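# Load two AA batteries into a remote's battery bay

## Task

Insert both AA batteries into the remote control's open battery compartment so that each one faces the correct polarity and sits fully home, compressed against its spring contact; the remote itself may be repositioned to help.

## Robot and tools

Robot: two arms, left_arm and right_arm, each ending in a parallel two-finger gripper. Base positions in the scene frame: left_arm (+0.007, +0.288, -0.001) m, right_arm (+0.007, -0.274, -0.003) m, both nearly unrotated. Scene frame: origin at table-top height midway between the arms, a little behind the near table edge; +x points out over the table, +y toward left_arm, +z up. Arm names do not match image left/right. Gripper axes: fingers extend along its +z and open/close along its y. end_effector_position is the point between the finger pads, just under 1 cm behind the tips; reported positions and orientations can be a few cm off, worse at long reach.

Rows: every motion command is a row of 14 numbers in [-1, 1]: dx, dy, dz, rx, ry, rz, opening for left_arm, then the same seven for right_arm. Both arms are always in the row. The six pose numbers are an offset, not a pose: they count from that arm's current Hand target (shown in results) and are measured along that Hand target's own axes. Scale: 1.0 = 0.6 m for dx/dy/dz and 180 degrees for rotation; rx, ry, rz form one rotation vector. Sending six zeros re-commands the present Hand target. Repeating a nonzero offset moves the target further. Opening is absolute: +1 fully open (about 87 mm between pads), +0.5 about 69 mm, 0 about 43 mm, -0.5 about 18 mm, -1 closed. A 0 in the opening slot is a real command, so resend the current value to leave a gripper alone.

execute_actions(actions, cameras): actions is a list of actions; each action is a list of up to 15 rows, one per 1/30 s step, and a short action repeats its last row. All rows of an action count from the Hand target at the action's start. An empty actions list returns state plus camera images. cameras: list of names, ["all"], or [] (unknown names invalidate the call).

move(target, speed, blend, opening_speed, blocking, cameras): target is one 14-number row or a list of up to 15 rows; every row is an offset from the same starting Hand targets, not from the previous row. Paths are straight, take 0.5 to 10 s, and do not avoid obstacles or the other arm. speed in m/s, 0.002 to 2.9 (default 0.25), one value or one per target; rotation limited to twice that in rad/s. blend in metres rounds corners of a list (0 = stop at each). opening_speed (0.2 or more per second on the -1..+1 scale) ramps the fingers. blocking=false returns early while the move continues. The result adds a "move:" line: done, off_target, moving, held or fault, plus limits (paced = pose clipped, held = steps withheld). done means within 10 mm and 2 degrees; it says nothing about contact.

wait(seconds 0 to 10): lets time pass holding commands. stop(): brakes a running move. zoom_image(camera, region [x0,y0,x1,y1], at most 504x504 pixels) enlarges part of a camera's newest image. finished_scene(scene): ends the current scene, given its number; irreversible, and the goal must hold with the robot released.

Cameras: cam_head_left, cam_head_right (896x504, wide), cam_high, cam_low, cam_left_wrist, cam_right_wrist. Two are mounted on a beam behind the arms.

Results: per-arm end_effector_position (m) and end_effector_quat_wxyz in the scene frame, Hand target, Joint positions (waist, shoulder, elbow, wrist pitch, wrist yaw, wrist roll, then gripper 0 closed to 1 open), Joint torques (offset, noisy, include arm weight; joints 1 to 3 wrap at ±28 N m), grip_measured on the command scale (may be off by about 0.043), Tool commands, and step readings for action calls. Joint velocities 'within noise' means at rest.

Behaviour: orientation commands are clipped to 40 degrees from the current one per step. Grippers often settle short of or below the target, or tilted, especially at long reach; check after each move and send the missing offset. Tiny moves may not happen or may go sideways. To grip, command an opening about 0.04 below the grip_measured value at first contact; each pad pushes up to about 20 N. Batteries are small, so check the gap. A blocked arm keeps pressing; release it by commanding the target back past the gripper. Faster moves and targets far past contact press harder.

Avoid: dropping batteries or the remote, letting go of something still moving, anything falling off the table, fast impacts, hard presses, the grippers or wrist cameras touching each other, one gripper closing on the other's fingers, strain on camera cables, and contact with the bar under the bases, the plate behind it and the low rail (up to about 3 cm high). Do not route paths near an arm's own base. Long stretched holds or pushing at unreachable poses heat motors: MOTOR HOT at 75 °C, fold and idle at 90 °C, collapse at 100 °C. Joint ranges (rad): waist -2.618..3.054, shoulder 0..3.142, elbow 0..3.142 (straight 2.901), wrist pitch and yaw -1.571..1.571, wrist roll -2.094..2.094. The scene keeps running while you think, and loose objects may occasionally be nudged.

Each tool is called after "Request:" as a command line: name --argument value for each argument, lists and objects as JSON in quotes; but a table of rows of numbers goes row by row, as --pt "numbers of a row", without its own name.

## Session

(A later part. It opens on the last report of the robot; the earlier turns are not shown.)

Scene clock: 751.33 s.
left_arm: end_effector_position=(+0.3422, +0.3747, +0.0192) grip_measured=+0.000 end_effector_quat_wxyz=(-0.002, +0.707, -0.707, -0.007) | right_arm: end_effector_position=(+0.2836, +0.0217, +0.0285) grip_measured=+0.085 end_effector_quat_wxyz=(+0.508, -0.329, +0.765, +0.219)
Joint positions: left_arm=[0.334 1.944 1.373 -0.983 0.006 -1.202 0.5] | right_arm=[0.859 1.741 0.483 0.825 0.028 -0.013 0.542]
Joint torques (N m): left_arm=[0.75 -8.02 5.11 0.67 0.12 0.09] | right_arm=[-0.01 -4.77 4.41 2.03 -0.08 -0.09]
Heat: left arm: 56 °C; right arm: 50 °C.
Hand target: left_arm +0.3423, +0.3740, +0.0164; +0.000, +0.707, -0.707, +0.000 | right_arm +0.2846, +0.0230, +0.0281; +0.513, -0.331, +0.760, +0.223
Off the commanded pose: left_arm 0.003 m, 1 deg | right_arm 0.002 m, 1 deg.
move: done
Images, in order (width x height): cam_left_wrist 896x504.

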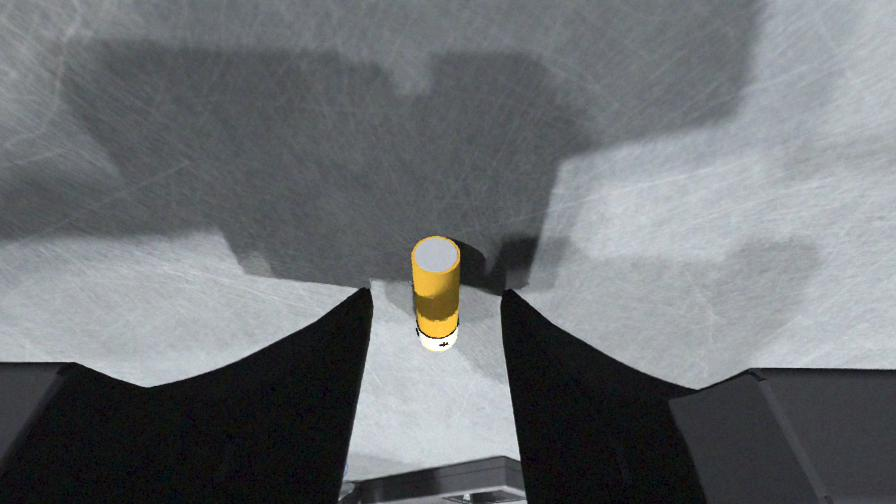

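Request:
move --pt "0.0083 0.0 -0.05 0 0 0 0.0 0 0 0 0 0 0 0.0" --pt "0.0083 0.0 0.0 0 0 0 0.0 0 0 0 0 0 0 0.0" --pt "0.0083 0.0 0.0 0 0 0 -0.66 0 0 0 0 0 0 0.0" --speed 0.1 --opening_speed 0.6 --cameras '["cam_left_wrist"]'

Request:
zoom_image --camera "cam_left_wrist" --region '[380, 210, 500, 380]'

Scene clock: 774.97 s.
left_arm: end_effector_position=(+0.3411, +0.3728, +0.0197) grip_measured=-0.606 end_effector_quat_wxyz=(-0.003, +0.706, -0.708, -0.007) | right_arm: end_effector_position=(+0.2836, +0.0217, +0.0285) grip_measured=+0.085 end_effector_quat_wxyz=(+0.508, -0.329, +0.765, +0.219)
Joint positions: left_arm=[0.33 1.936 1.364 -0.98 0.006 -1.202 0.197] | right_arm=[0.859 1.741 0.483 0.825 0.028 -0.013 0.542]
Joint torques (N m): left_arm=[-0.13 -7.82 5.05 0.61 0.11 -0.02] | right_arm=[-0.03 -4.79 4.41 2.04 -0.07 -0.09]
Heat: left arm: 55 °C; right arm: 50 °C.
Hand target: left_arm +0.3423, +0.3690, +0.0163; +0.000, +0.707, -0.707, +0.000 | right_arm +0.2846, +0.0230, +0.0281; +0.513, -0.331, +0.760, +0.223
Off the commanded pose: left_arm 0.005 m, 1 deg | right_arm 0.002 m, 1 deg.
move: done
Images, in order (width x height): cam_left_wrist 896x504.

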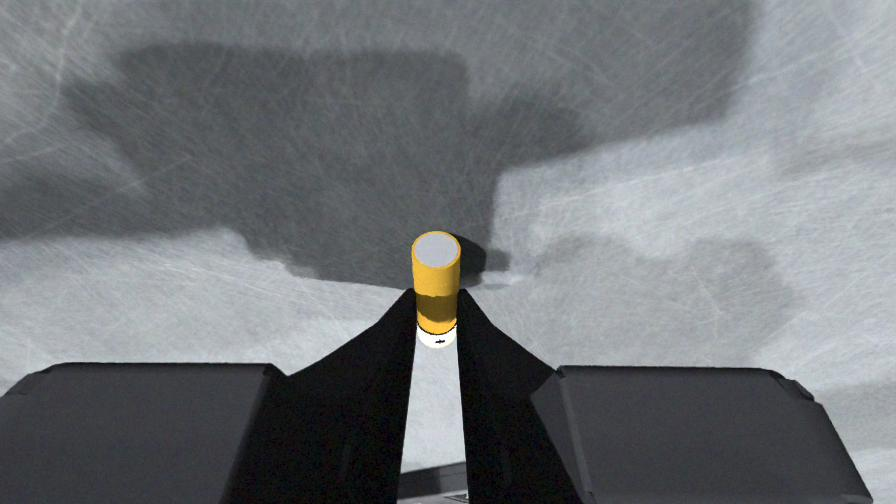

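Scaled by 2.965 from the camera's 896x504 image, which has a finer 1280x720 frame.

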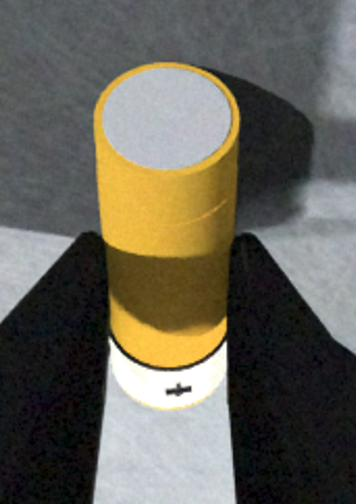

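Request:
move --pt "0 0 0 0 0 0 0.0 0 0 0 0 0 0 0.0" --pt "0.0133 0.0 -0.07 0 0 0 0.0 0 0 0 0 0 0 0.0" --pt "0.0083 0.0 -0.004 0 0 0 0.0 0 0 0 0 0 0 0.0" --speed 0.1 --opening_speed 0.8 --cameras '["cam_left_wrist"]'

Scene clock: 785.73 s.
left_arm: end_effector_position=(+0.3420, +0.3653, +0.0231) grip_measured=+0.000 end_effector_quat_wxyz=(-0.004, +0.704, -0.710, -0.006) | right_arm: end_effector_position=(+0.2836, +0.0217, +0.0285) grip_measured=+0.085 end_effector_quat_wxyz=(+0.508, -0.329, +0.765, +0.219)
Joint positions: left_arm=[0.31 1.923 1.36 -0.987 0.006 -1.218 0.5] | right_arm=[0.859 1.741 0.483 0.825 0.028 -0.013 0.542]
Joint torques (N m): left_arm=[0.61 -7.47 5.14 0.58 0.13 0] | right_arm=[-0.03 -4.74 4.4 2.02 -0.08 -0.08]
Heat: left arm: 55 °C; right arm: 50 °C.
Hand target: left_arm +0.3424, +0.3640, +0.0188; +0.000, +0.707, -0.707, +0.000 | right_arm +0.2846, +0.0230, +0.0281; +0.513, -0.331, +0.760, +0.223
Off the commanded pose: left_arm 0.005 m, 1 deg | right_arm 0.002 m, 1 deg.
move: done
Images, in order (width x height): cam_left_wrist 896x504.

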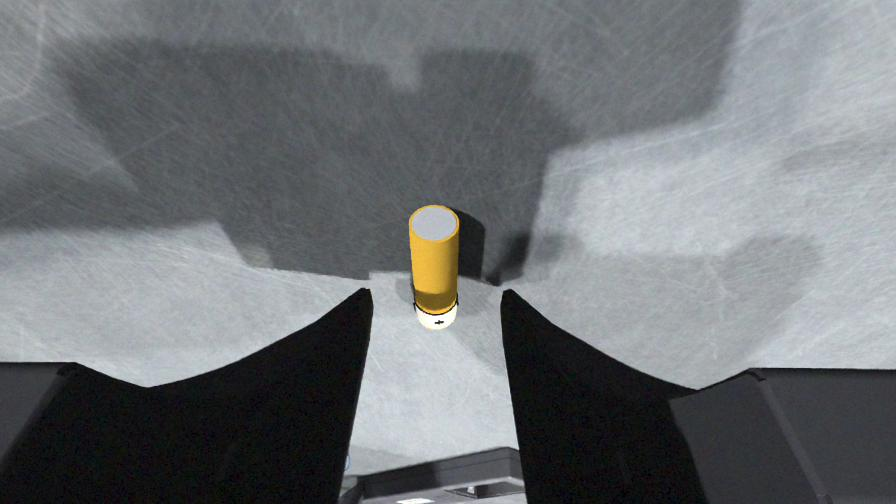

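Request:
move --pt "0 0 0.004 0 0 0 0.0 0 0 0 0 0 0 0.0" --pt "0 0 0.004 0 0 0 -0.66 0 0 0 0 0 0 0.0" --speed 0.05 --opening_speed 0.6 --cameras '["cam_left_wrist"]'

Request:
zoom_image --camera "cam_left_wrist" --region '[380, 190, 500, 360]'

Scene clock: 793.10 s.
left_arm: end_effector_position=(+0.3441, +0.3661, +0.0230) grip_measured=-0.629 end_effector_quat_wxyz=(-0.008, +0.704, -0.710, -0.004) | right_arm: end_effector_position=(+0.2836, +0.0217, +0.0285) grip_measured=+0.085 end_effector_quat_wxyz=(+0.508, -0.329, +0.765, +0.219)
Joint positions: left_arm=[0.31 1.923 1.36 -0.978 0.006 -1.218 0.185] | right_arm=[0.859 1.741 0.483 0.825 0.028 -0.013 0.542]
Joint torques (N m): left_arm=[0.61 -7.2 4.59 0.62 0.11 -0.01] | right_arm=[0.02 -4.75 4.41 2.03 -0.07 -0.08]
Heat: left arm: 55 °C; right arm: 50 °C.
Hand target: left_arm +0.3423, +0.3640, +0.0164; +0.000, +0.707, -0.707, +0.000 | right_arm +0.2846, +0.0230, +0.0281; +0.513, -0.331, +0.760, +0.223
Off the commanded pose: left_arm 0.007 m, 1 deg | right_arm 0.002 m, 1 deg.
move: done
Images, in order (width x height): cam_left_wrist 896x504.

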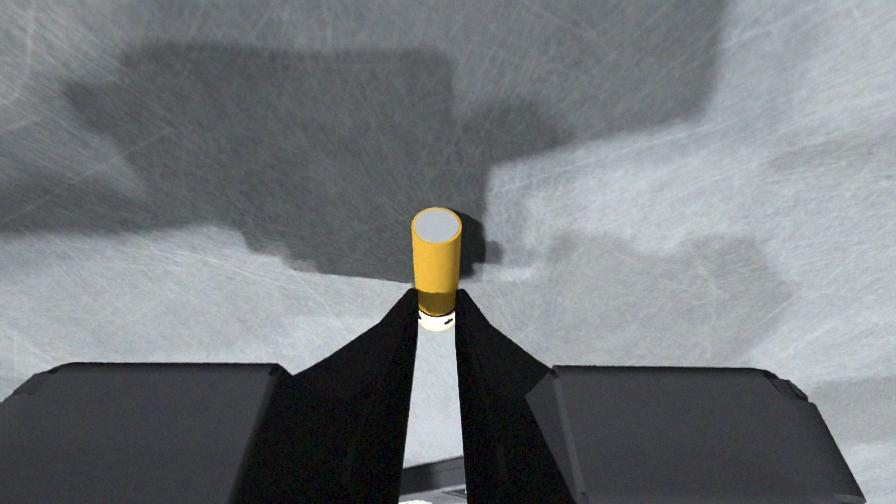

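Scaled by 2.965 from the camera's 896x504 image, which has a finer 1280x720 frame.

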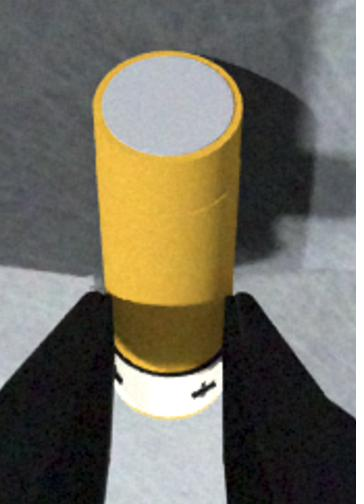

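Request:
move --pt "0 0 0 0 0 0 0.0 0 0 0 0 0 0 0.0" --pt "0.0 0.0 -0.07 0 0 0 0.0 0 0 0 0 0 0 0.0" --pt "0.002 0.0 0.0 0 0 0 0.0 0 0 0 0 0 0 0.0" --speed 0.1 --opening_speed 0.8 --cameras '["cam_left_wrist"]'

Scene clock: 800.67 s.
left_arm: end_effector_position=(+0.3417, +0.3653, +0.0210) grip_measured=+0.000 end_effector_quat_wxyz=(-0.004, +0.704, -0.710, -0.006) | right_arm: end_effector_position=(+0.2836, +0.0217, +0.0285) grip_measured=+0.085 end_effector_quat_wxyz=(+0.508, -0.329, +0.765, +0.219)
Joint positions: left_arm=[0.31 1.924 1.353 -0.978 0.006 -1.218 0.5] | right_arm=[0.859 1.741 0.483 0.825 0.028 -0.013 0.542]
Joint torques (N m): left_arm=[0.27 -7.43 5.15 0.64 0.12 -0.02] | right_arm=[-0.03 -4.75 4.41 2.04 -0.07 -0.09]
Heat: left arm: 55 °C; right arm: 50 °C.
Hand target: left_arm +0.3423, +0.3628, +0.0164; +0.000, +0.707, -0.707, +0.000 | right_arm +0.2846, +0.0230, +0.0281; +0.513, -0.331, +0.760, +0.223
Off the commanded pose: left_arm 0.005 m, 1 deg | right_arm 0.002 m, 1 deg.
move: done
Images, in order (width x height): cam_left_wrist 896x504.

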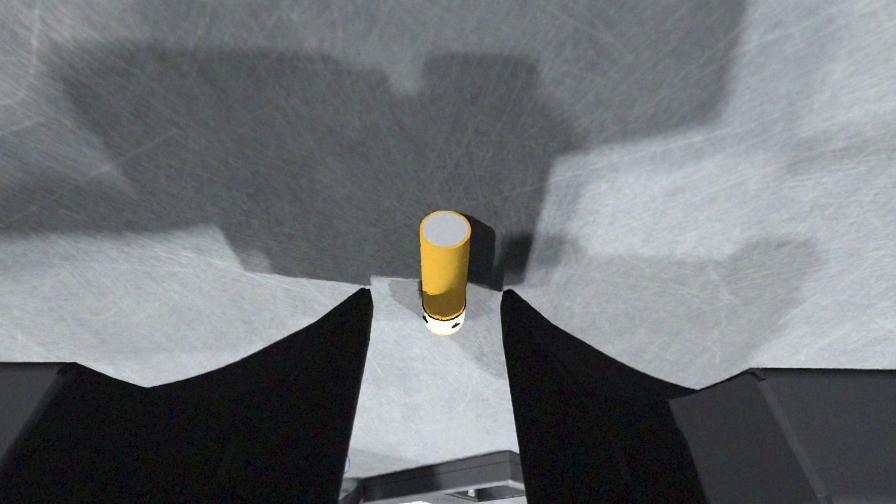

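Request:
move --target '[0,0,0,0,0,0,-0.66, 0,0,0,0,0,0,0.0]' --speed 0.05 --opening_speed 0.6 --cameras '["cam_left_wrist"]'

Request:
zoom_image --camera "cam_left_wrist" --region '[380, 190, 500, 360]'

Scene clock: 805.70 s.
left_arm: end_effector_position=(+0.3419, +0.3653, +0.0210) grip_measured=-0.614 end_effector_quat_wxyz=(-0.005, +0.704, -0.710, -0.005) | right_arm: end_effector_position=(+0.2836, +0.0217, +0.0285) grip_measured=+0.085 end_effector_quat_wxyz=(+0.508, -0.329, +0.765, +0.219)
Joint positions: left_arm=[0.31 1.924 1.353 -0.977 0.006 -1.218 0.193] | right_arm=[0.859 1.741 0.483 0.825 0.028 -0.013 0.542]
Joint torques (N m): left_arm=[0.29 -7.34 5.14 0.63 0.11 -0.03] | right_arm=[-0.01 -4.74 4.42 2.03 -0.08 -0.09]
Heat: left arm: 56 °C; right arm: 50 °C.
Hand target: left_arm +0.3424, +0.3628, +0.0164; +0.000, +0.707, -0.707, +0.000 | right_arm +0.2846, +0.0230, +0.0281; +0.513, -0.331, +0.760, +0.223
Off the commanded pose: left_arm 0.005 m, 1 deg | right_arm 0.002 m, 1 deg.
move: done
Images, in order (width x height): cam_left_wrist 896x504.

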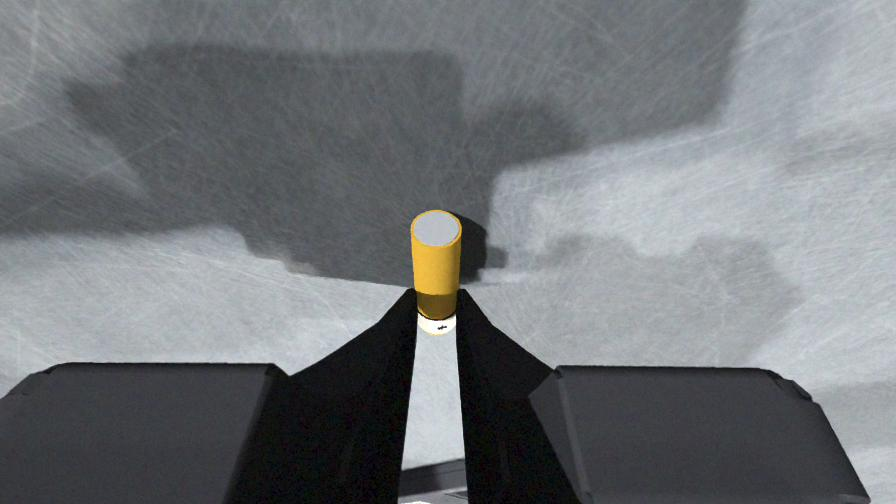

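Scaled by 2.965 from the camera's 896x504 image, which has a finer 1280x720 frame.

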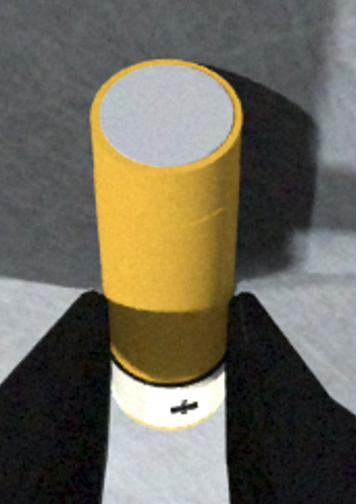

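Request:
move --pt "0 0 0 0 0 0 0.0 0 0 0 0 0 0 0.0" --pt "0.0 0.0 -0.07 0 0 0 0.0 0 0 0 0 0 0 0.0" --pt "0.002 0.0 0.0035 0 0 0 0.0 0 0 0 0 0 0 0.0" --pt "0.002 0.0 0.0035 0 0 0 -0.66 0 0 0 0 0 0 0.0" --speed 0.1 --opening_speed 0.8 --cameras '["cam_left_wrist"]'

Scene clock: 815.33 s.
left_arm: end_effector_position=(+0.3414, +0.3652, +0.0188) grip_measured=-0.602 end_effector_quat_wxyz=(-0.004, +0.705, -0.710, -0.006) | right_arm: end_effector_position=(+0.2836, +0.0217, +0.0285) grip_measured=+0.085 end_effector_quat_wxyz=(+0.508, -0.329, +0.765, +0.219)
Joint positions: left_arm=[0.31 1.925 1.346 -0.969 0.006 -1.219 0.199] | right_arm=[0.859 1.741 0.483 0.825 0.028 -0.013 0.542]
Joint torques (N m): left_arm=[-0.1 -7.39 5.14 0.62 0.13 -0.05] | right_arm=[-0.01 -4.78 4.44 2.04 -0.08 -0.09]
Heat: left arm: 56 °C; right arm: 50 °C.
Hand target: left_arm +0.3423, +0.3616, +0.0143; +0.000, +0.707, -0.707, +0.000 | right_arm +0.2846, +0.0230, +0.0281; +0.513, -0.331, +0.760, +0.223
Off the commanded pose: left_arm 0.006 m, 1 deg | right_arm 0.002 m, 1 deg.
move: done
Images, in order (width x height): cam_left_wrist 896x504.

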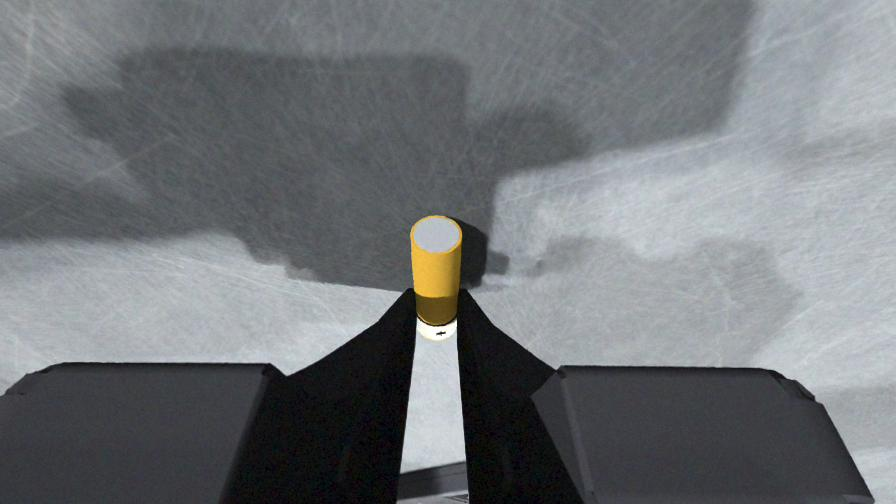

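Request:
move --pt "0 0 -0.1845 0 0 0 -0.66 0 0 0 0 0 0 0.0" --pt "0.4632 -0.0515 -0.1512 -0.0321 0.0792 0.2437 -0.66 0 0 0 0 0 0 0.0" --speed '[0.12, 0.18]' --blend '[0.03, 0]' --cameras '["cam_left_wrist", "cam_high", "cam_low", "cam_right_wrist"]'

Scene clock: 841.70 s.
left_arm: end_effector_position=(+0.3741, +0.0858, +0.0994) grip_measured=-0.602 end_effector_quat_wxyz=(-0.105, -0.391, +0.913, -0.052) | right_arm: end_effector_position=(+0.2836, +0.0217, +0.0285) grip_measured=+0.085 end_effector_quat_wxyz=(+0.508, -0.329, +0.765, +0.219)
Joint positions: left_arm=[-0.358 2.285 2.183 -1.532 0.221 -1.122 0.199] | right_arm=[0.859 1.741 0.483 0.825 0.028 -0.013 0.542]
Joint torques (N m): left_arm=[0.43 -9.98 9.31 0.03 0.32 0.14] | right_arm=[-0.05 -4.77 4.42 2.04 -0.08 -0.09]
Heat: left arm: 55 °C; right arm: 51 °C.
Hand target: left_arm +0.3732, +0.0838, +0.1051; -0.120, -0.386, +0.913, -0.051 | right_arm +0.2846, +0.0230, +0.0281; +0.513, -0.331, +0.760, +0.223
Off the commanded pose: left_arm 0.006 m, 2 deg | right_arm 0.002 m, 1 deg.
joint sent to its limit (left arm) — joint 4 (wrist pitch), lower limit. The joint targets still meet the commanded pose.
move: done
Images, in order (width x height): cam_high 896x504, cam_low 896x504, cam_left_wrist 896x504, cam_right_wrist 896x504.

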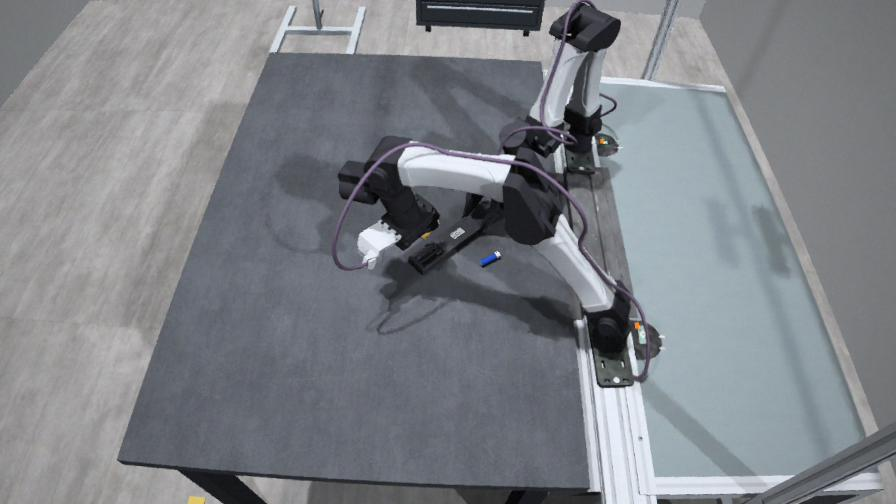

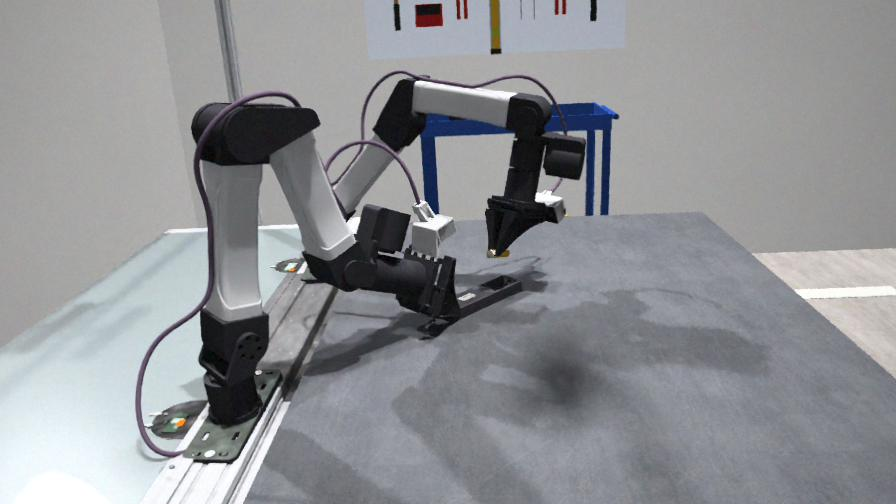

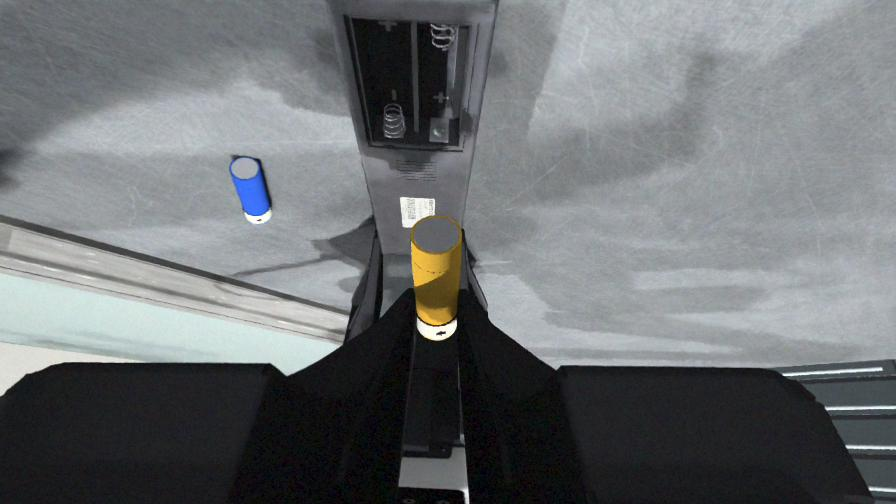

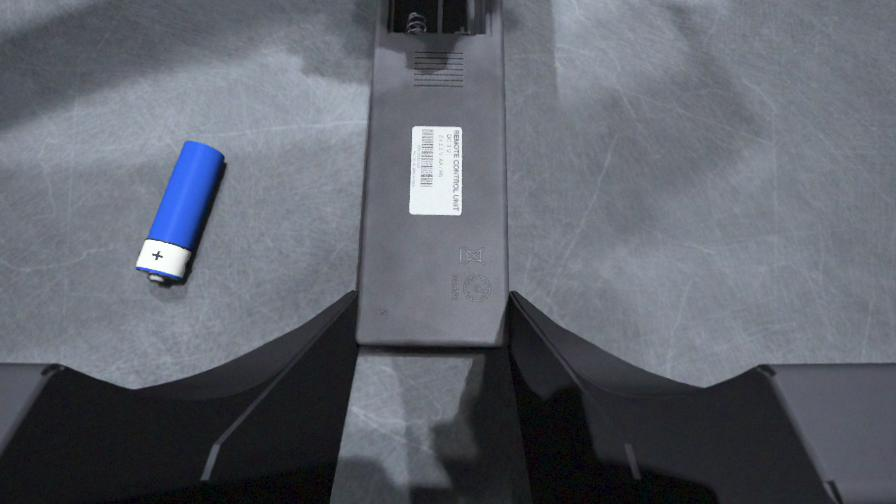

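Request:
zoom_image --camera "cam_left_wrist" --region '[320, 0, 540, 260]'

Request:
zoom_image --camera "cam_low" --region '[400, 150, 580, 340]'

Scaled by 1.938 from the camera's 896x504 image, which has a finer 1280x720 frame.

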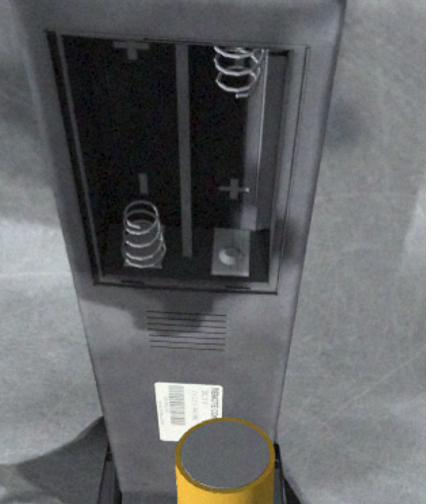

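Scaled by 2.653 from the camera's 896x504 image, which has a finer 1280x720 frame.

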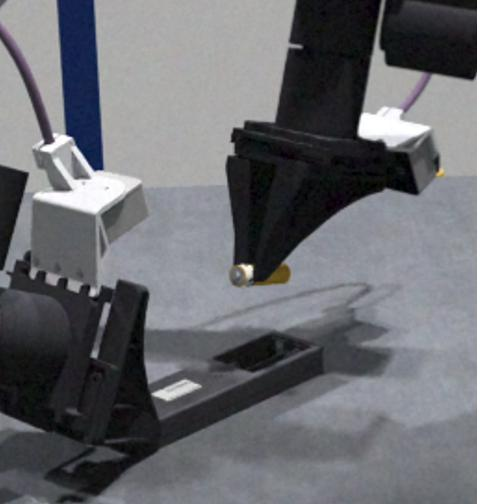

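Request:
move --target '[-0.03,-0.0025,0.0697,0,0.0389,0.014,-0.66, 0,0,0,0,0,0,0.0]' --speed 0.08 --cameras '["cam_left_wrist", "cam_low"]'

Request:
zoom_image --camera "cam_left_wrist" --region '[320, 0, 560, 270]'

Request:
zoom_image --camera "cam_low" --region '[400, 170, 580, 340]'

Scene clock: 898.43 s.
left_arm: end_effector_position=(+0.3721, +0.0906, +0.0572) grip_measured=-0.602 end_effector_quat_wxyz=(-0.178, -0.365, +0.912, -0.060) | right_arm: end_effector_position=(+0.2836, +0.0217, +0.0285) grip_measured=+0.085 end_effector_quat_wxyz=(+0.508, -0.329, +0.765, +0.219)
Joint positions: left_arm=[-0.316 2.413 2.183 -1.529 0.317 -1.008 0.199] | right_arm=[0.859 1.741 0.483 0.825 0.028 -0.013 0.542]
Joint torques (N m): left_arm=[0.77 -10.59 8.49 0.13 0.39 0.16] | right_arm=[-0.01 -4.77 4.42 2.03 -0.08 -0.09]
Heat: left arm: 59 °C; right arm: 51 °C.
Hand target: left_arm +0.3788, +0.0874, +0.0600; -0.175, -0.362, +0.912, -0.077 | right_arm +0.2846, +0.0230, +0.0281; +0.513, -0.331, +0.760, +0.223
Off the commanded pose: left_arm 0.008 m, 2 deg | right_arm 0.002 m, 1 deg.
move: done
Images, in order (width x height): cam_low 896x504, cam_left_wrist 896x504.

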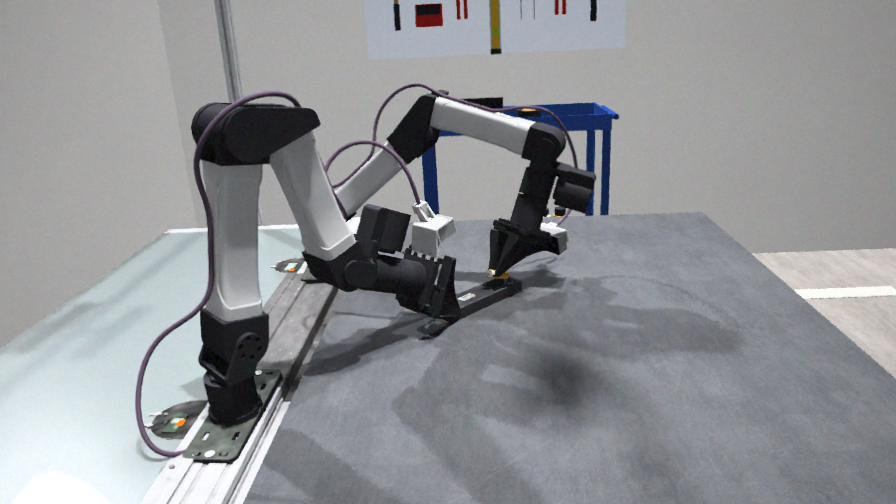

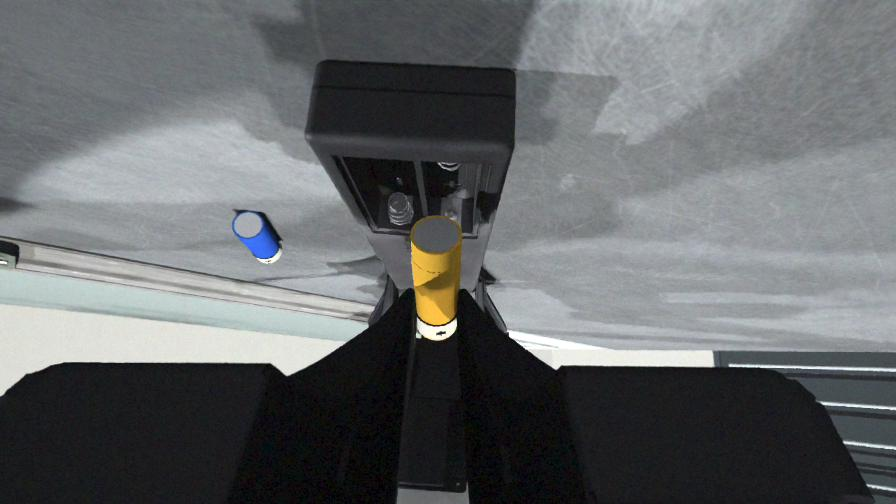

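Scaled by 1.867 from the camera's 896x504 image, which has a finer 1280x720 frame.

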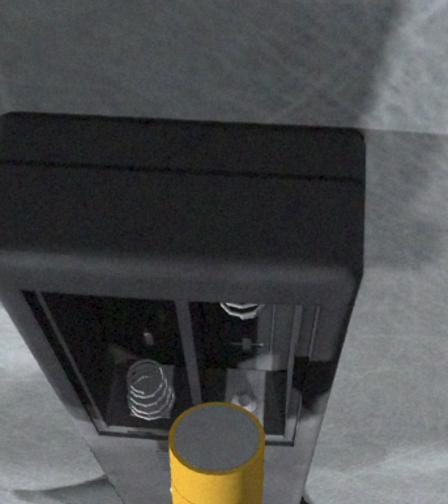

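Scaled by 2.800 from the camera's 896x504 image, which has a finer 1280x720 frame.

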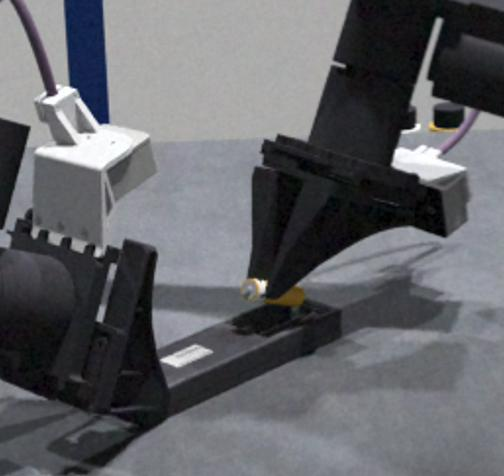

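Request:
move --pt "-0.0283 -0.0055 -0.0303 0 0 0 -0.66 0 0 0 0 0 0 0.0" --pt "-0.0077 -0.0055 0.001 0 0 0 -0.66 0 0 0 0 0 0 0.0" --speed 0.08 --cameras '["cam_left_wrist"]'

Request:
zoom_image --camera "cam_left_wrist" --region '[320, 0, 560, 270]'

Scene clock: 924.93 s.
left_arm: end_effector_position=(+0.3887, +0.0895, +0.0615) grip_measured=-0.602 end_effector_quat_wxyz=(-0.157, -0.356, +0.918, -0.078) | right_arm: end_effector_position=(+0.2836, +0.0217, +0.0285) grip_measured=+0.085 end_effector_quat_wxyz=(+0.508, -0.329, +0.765, +0.219)
Joint positions: left_arm=[-0.308 2.443 2.266 -1.531 0.319 -0.986 0.199] | right_arm=[0.859 1.741 0.483 0.825 0.028 -0.013 0.542]
Joint torques (N m): left_arm=[0.47 -10.59 5.15 0.05 0.35 -0.03] | right_arm=[0.02 -4.77 4.38 2.04 -0.09 -0.08]
Heat: left arm: 63 °C; right arm: 51 °C.
Hand target: left_arm +0.3840, +0.0878, +0.0579; -0.175, -0.362, +0.912, -0.077 | right_arm +0.2846, +0.0230, +0.0281; +0.513, -0.331, +0.760, +0.223
Off the commanded pose: left_arm 0.006 m, 2 deg | right_arm 0.002 m, 1 deg.
move: done
Images, in order (width x height): cam_left_wrist 896x504.

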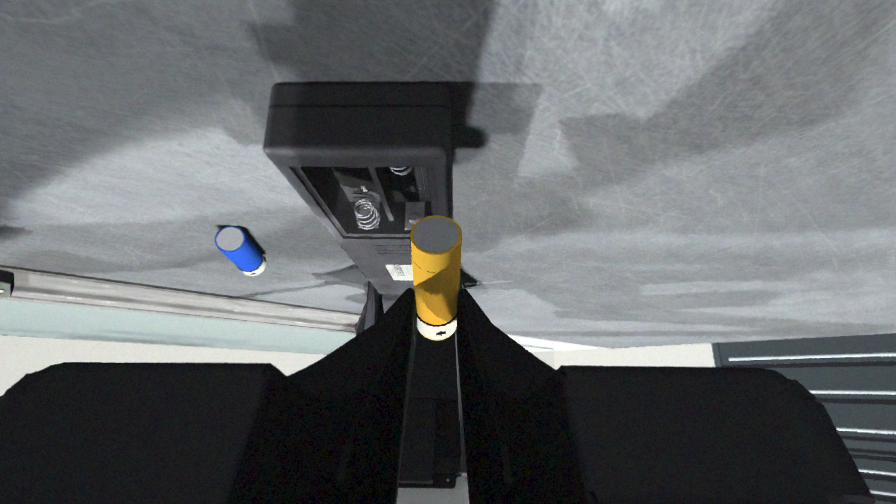

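Scaled by 1.867 from the camera's 896x504 image, which has a finer 1280x720 frame.

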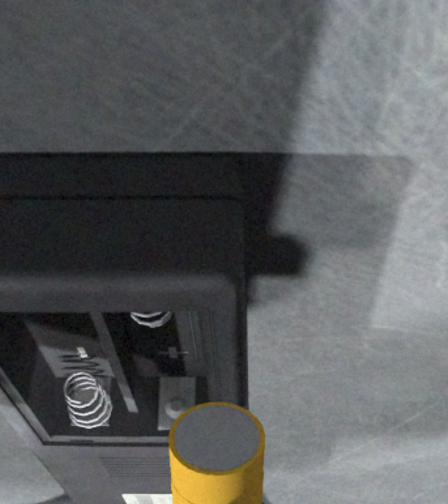

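Request:
move --pt "0.0313 -0.0011 -0.0771 0 0 0 -0.66 0 0 0 0 0 0 0.0" --pt "0.0553 0.0967 -0.0725 0.007 -0.0392 -0.0348 -0.66 0 0 0 0 0 0 0.0" --speed 0.12 --blend '[0.02, 0]' --cameras '[]'

Request:
move --target '[0,0,0,0,0,0,-0.66, 0.0013,0.0708,-0.0032,-0.0309,0,-0.0125,0.0]' --speed 0.08 --cameras '["cam_left_wrist", "cam_right_wrist", "cam_high", "cam_low"]'

Scene clock: 973.67 s.
left_arm: end_effector_position=(+0.3317, +0.1180, +0.1021) grip_measured=-0.602 end_effector_quat_wxyz=(-0.133, -0.413, +0.900, -0.047) | right_arm: end_effector_position=(+0.2836, +0.0217, +0.0285) grip_measured=+0.085 end_effector_quat_wxyz=(+0.508, -0.329, +0.765, +0.219)
Joint positions: left_arm=[-0.298 2.085 1.85 -1.456 0.248 -1.104 0.199] | right_arm=[0.859 1.741 0.483 0.825 0.028 -0.013 0.542]
Joint velocities: left_arm=[within noise] | right_arm=[-0.002 -0.007 -0.012 0.022 -0.168 0.022 -0.009]
Joint torques (N m): left_arm=[0.73 -11.78 5.09 0.3 0.01 -0.05] | right_arm=[-0.03 -4.77 4.42 2.04 -0.08 -0.08]
Heat: left arm: 63 °C; right arm: 51 °C.
Hand target: left_arm +0.3331, +0.1205, +0.1098; -0.118, -0.417, +0.899, -0.055 | right_arm +0.2846, +0.0230, +0.0281; +0.513, -0.331, +0.760, +0.223
Off the commanded pose: left_arm 0.008 m, 2 deg | right_arm 0.002 m, 1 deg.
move: done
No camera images: "cameras" was empty.

Scene clock: 974.63 s.
left_arm: end_effector_position=(+0.3317, +0.1180, +0.1020) grip_measured=-0.602 end_effector_quat_wxyz=(-0.133, -0.413, +0.900, -0.047) | right_arm: end_effector_position=(+0.2547, +0.0456, +0.0284) grip_measured=+0.085 end_effector_quat_wxyz=(+0.499, -0.365, +0.748, +0.242)
Joint positions: left_arm=[-0.298 2.085 1.849 -1.456 0.248 -1.105 0.199] | right_arm=[0.951 1.743 0.481 0.828 0.028 -0.013 0.542]
Joint torques (N m): left_arm=[0.77 -11.85 5.11 0.29 0.03 -0.06] | right_arm=[1.02 -4.6 4.67 2.01 -0.11 -0.06]
Heat: left arm: 63 °C; right arm: 51 °C.
Hand target: left_arm +0.3330, +0.1205, +0.1098; -0.118, -0.417, +0.899, -0.055 | right_arm +0.2521, +0.0504, +0.0281; +0.500, -0.370, +0.742, +0.249
Off the commanded pose: left_arm 0.008 m, 2 deg | right_arm 0.006 m, 1 deg.
move: done
Images, in order (width x height): cam_high 896x504, cam_low 896x504, cam_left_wrist 896x504, cam_right_wrist 896x504.

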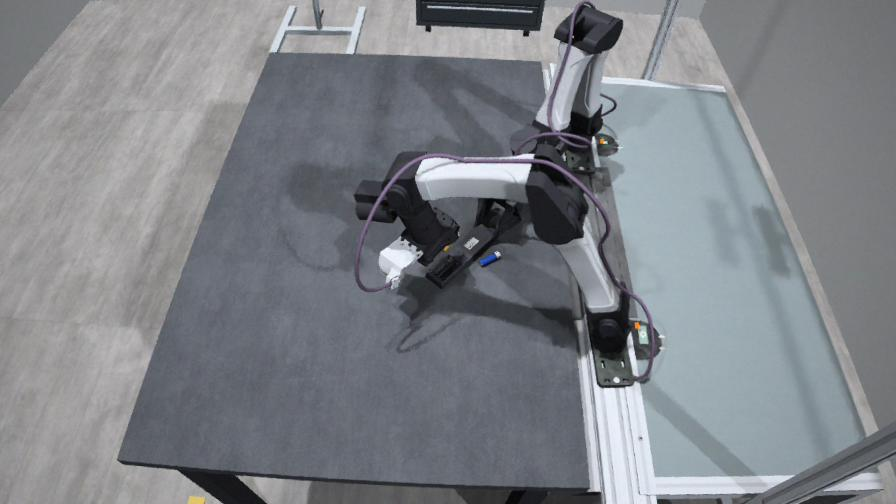

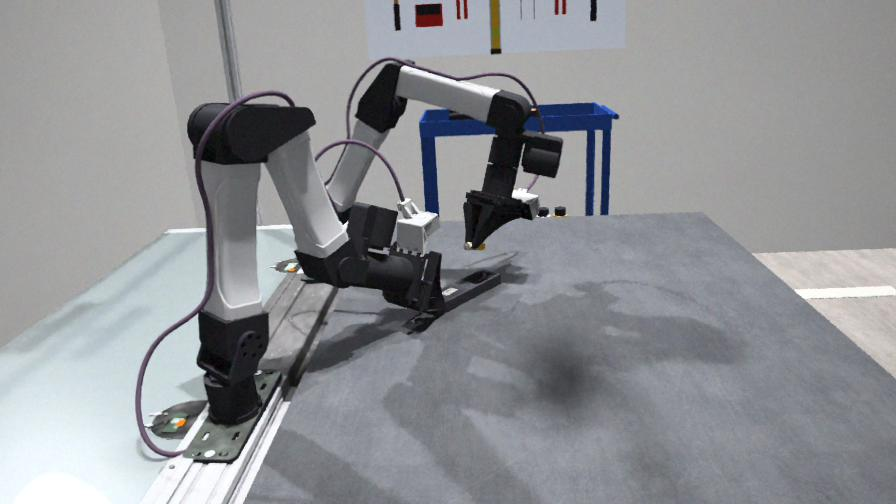

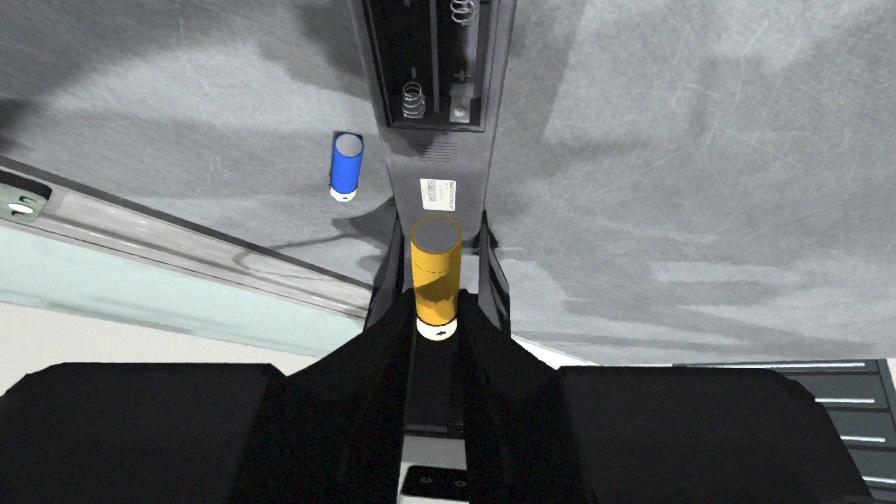

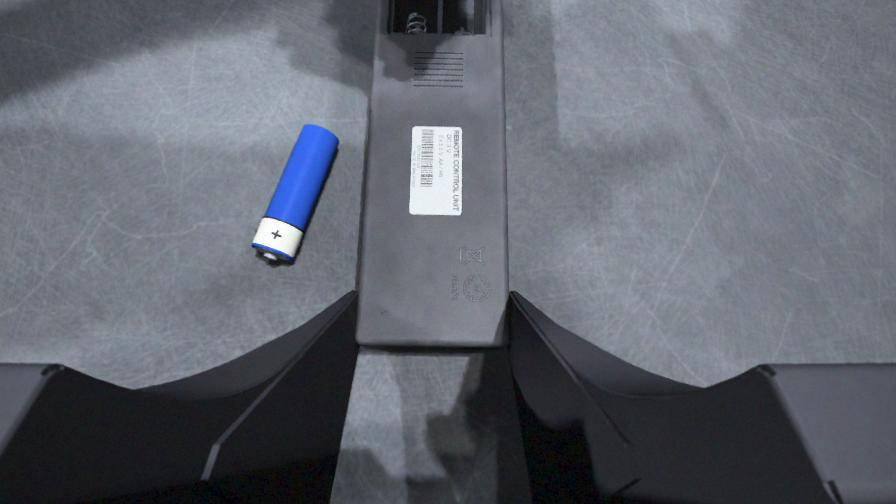

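Request:
zoom_image --camera "cam_left_wrist" --region '[330, 0, 550, 250]'

Scaled by 2.016 from the camera's 896x504 image, which has a finer 1280x720 frame.

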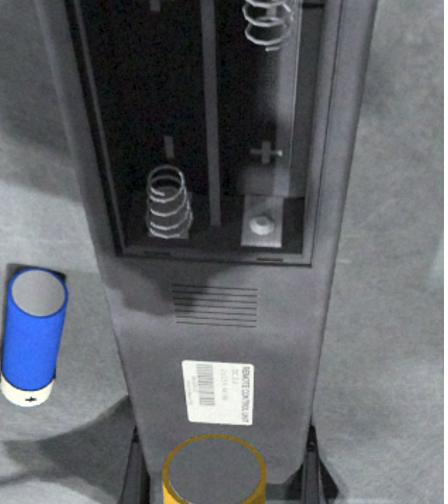

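Request:
move --target '[-0.036,-0.0113,0.0763,0,0.0333,0,-0.66, 0,0,0,0,0,0,0.0]' --speed 0.08 --cameras '["cam_left_wrist"]'

Request:
zoom_image --camera "cam_left_wrist" --region '[320, 30, 560, 300]'

Scene clock: 994.57 s.
left_arm: end_effector_position=(+0.3440, +0.1245, +0.0618) grip_measured=-0.602 end_effector_quat_wxyz=(-0.159, -0.415, +0.893, -0.067) | right_arm: end_effector_position=(+0.2547, +0.0456, +0.0284) grip_measured=+0.085 end_effector_quat_wxyz=(+0.499, -0.365, +0.748, +0.242)
Joint positions: left_arm=[-0.25 2.164 1.789 -1.346 0.305 -1.058 0.199] | right_arm=[0.951 1.743 0.481 0.828 0.028 -0.013 0.542]
Joint torques (N m): left_arm=[0.88 -9.36 5.31 0.24 0.38 0.11] | right_arm=[1.02 -4.59 4.66 2.01 -0.13 -0.05]
Heat: left arm: 66 °C; right arm: 50 °C.
Hand target: left_arm +0.3441, +0.1230, +0.0600; -0.165, -0.414, +0.892, -0.077 | right_arm +0.2521, +0.0504, +0.0281; +0.500, -0.370, +0.742, +0.249
Off the commanded pose: left_arm 0.002 m, 1 deg | right_arm 0.005 m, 1 deg.
move: done
Images, in order (width x height): cam_left_wrist 896x504.

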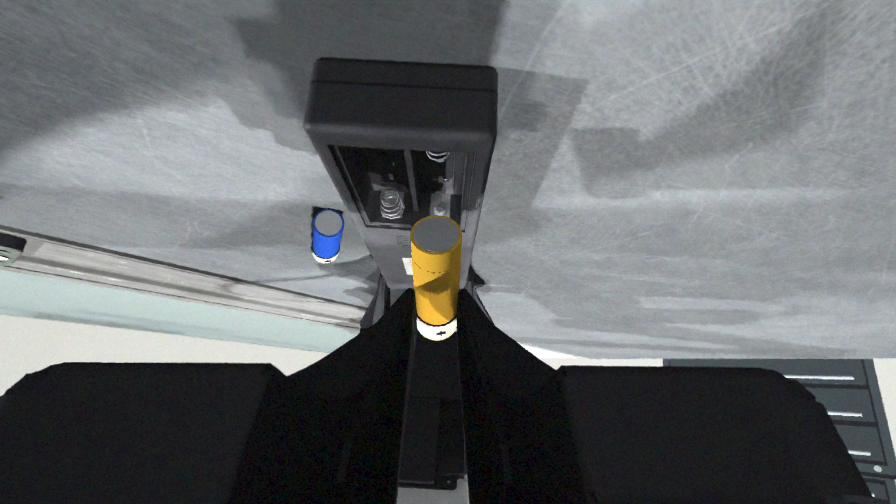

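Scaled by 1.867 from the camera's 896x504 image, which has a finer 1280x720 frame.

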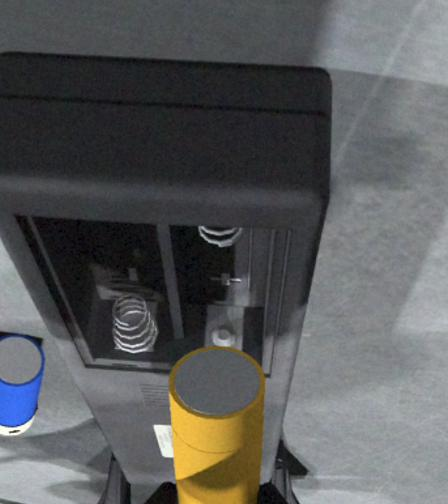

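Request:
move --target '[-0.0053,-0.0008,0.023,0,0,0,-0.66, 0,0,0,0,0,0,0.0]' --speed 0.06 --cameras '["cam_left_wrist", "cam_low"]'

Request:
zoom_image --camera "cam_left_wrist" --region '[320, 80, 560, 350]'

Request:
zoom_image --camera "cam_low" --region '[400, 200, 560, 330]'

Scene clock: 1035.70 s.
left_arm: end_effector_position=(+0.3449, +0.1242, +0.0500) grip_measured=-0.602 end_effector_quat_wxyz=(-0.155, -0.415, +0.894, -0.070) | right_arm: end_effector_position=(+0.2547, +0.0456, +0.0284) grip_measured=+0.085 end_effector_quat_wxyz=(+0.499, -0.365, +0.748, +0.242)
Joint positions: left_arm=[-0.25 2.168 1.749 -1.293 0.307 -1.057 0.199] | right_arm=[0.951 1.743 0.481 0.828 0.028 -0.013 0.542]
Joint torques (N m): left_arm=[0.29 -8.92 4.94 0.25 0.38 0.07] | right_arm=[1.02 -4.64 4.66 2.01 -0.12 -0.06]
Heat: left arm: 67 °C; right arm: 50 °C.
Hand target: left_arm +0.3432, +0.1211, +0.0458; -0.165, -0.414, +0.892, -0.077 | right_arm +0.2521, +0.0504, +0.0281; +0.500, -0.370, +0.742, +0.249
Off the commanded pose: left_arm 0.005 m, 1 deg | right_arm 0.005 m, 1 deg.
move: done
Images, in order (width x height): cam_low 896x504, cam_left_wrist 896x504.

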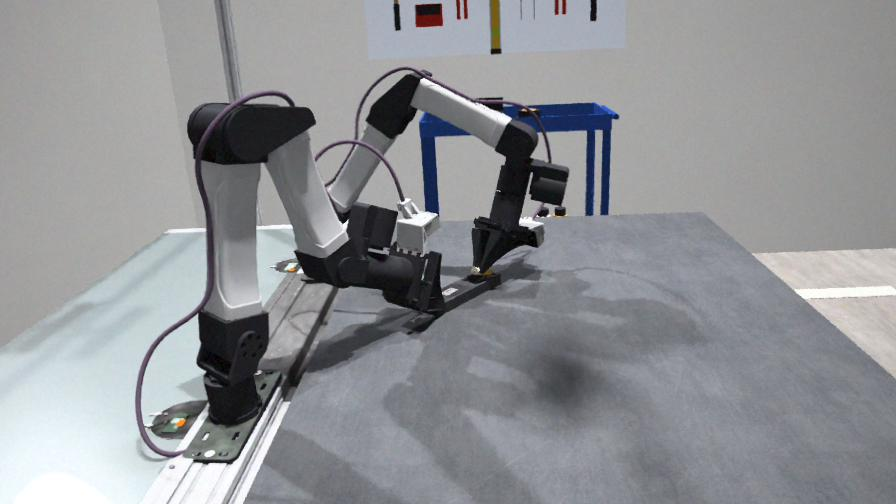

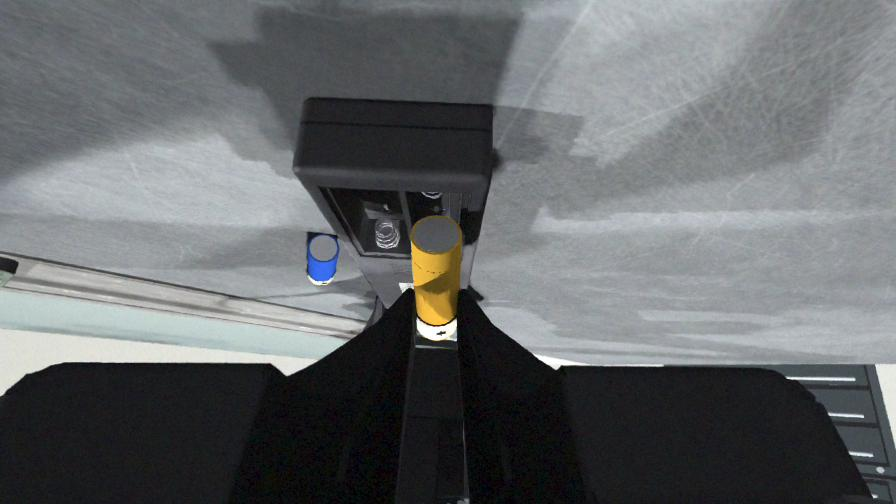

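Scaled by 1.867 from the camera's 896x504 image, which has a finer 1280x720 frame.

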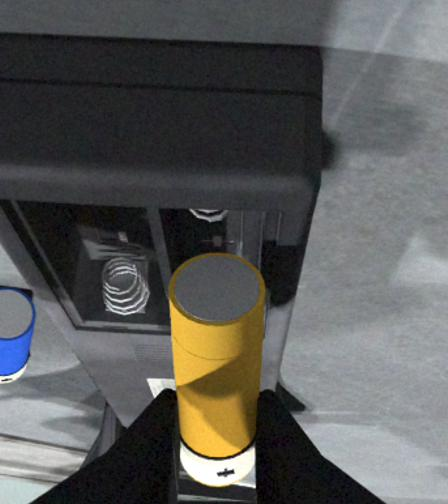

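Scaled by 3.150 from the camera's 896x504 image, which has a finer 1280x720 frame.

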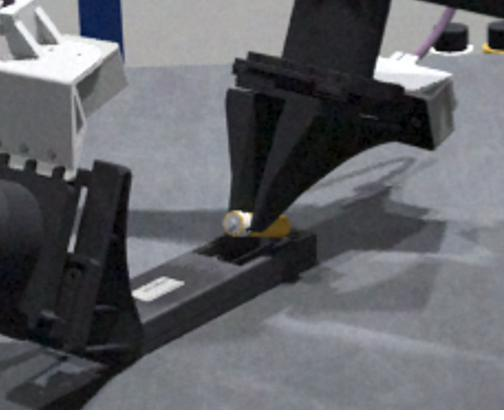

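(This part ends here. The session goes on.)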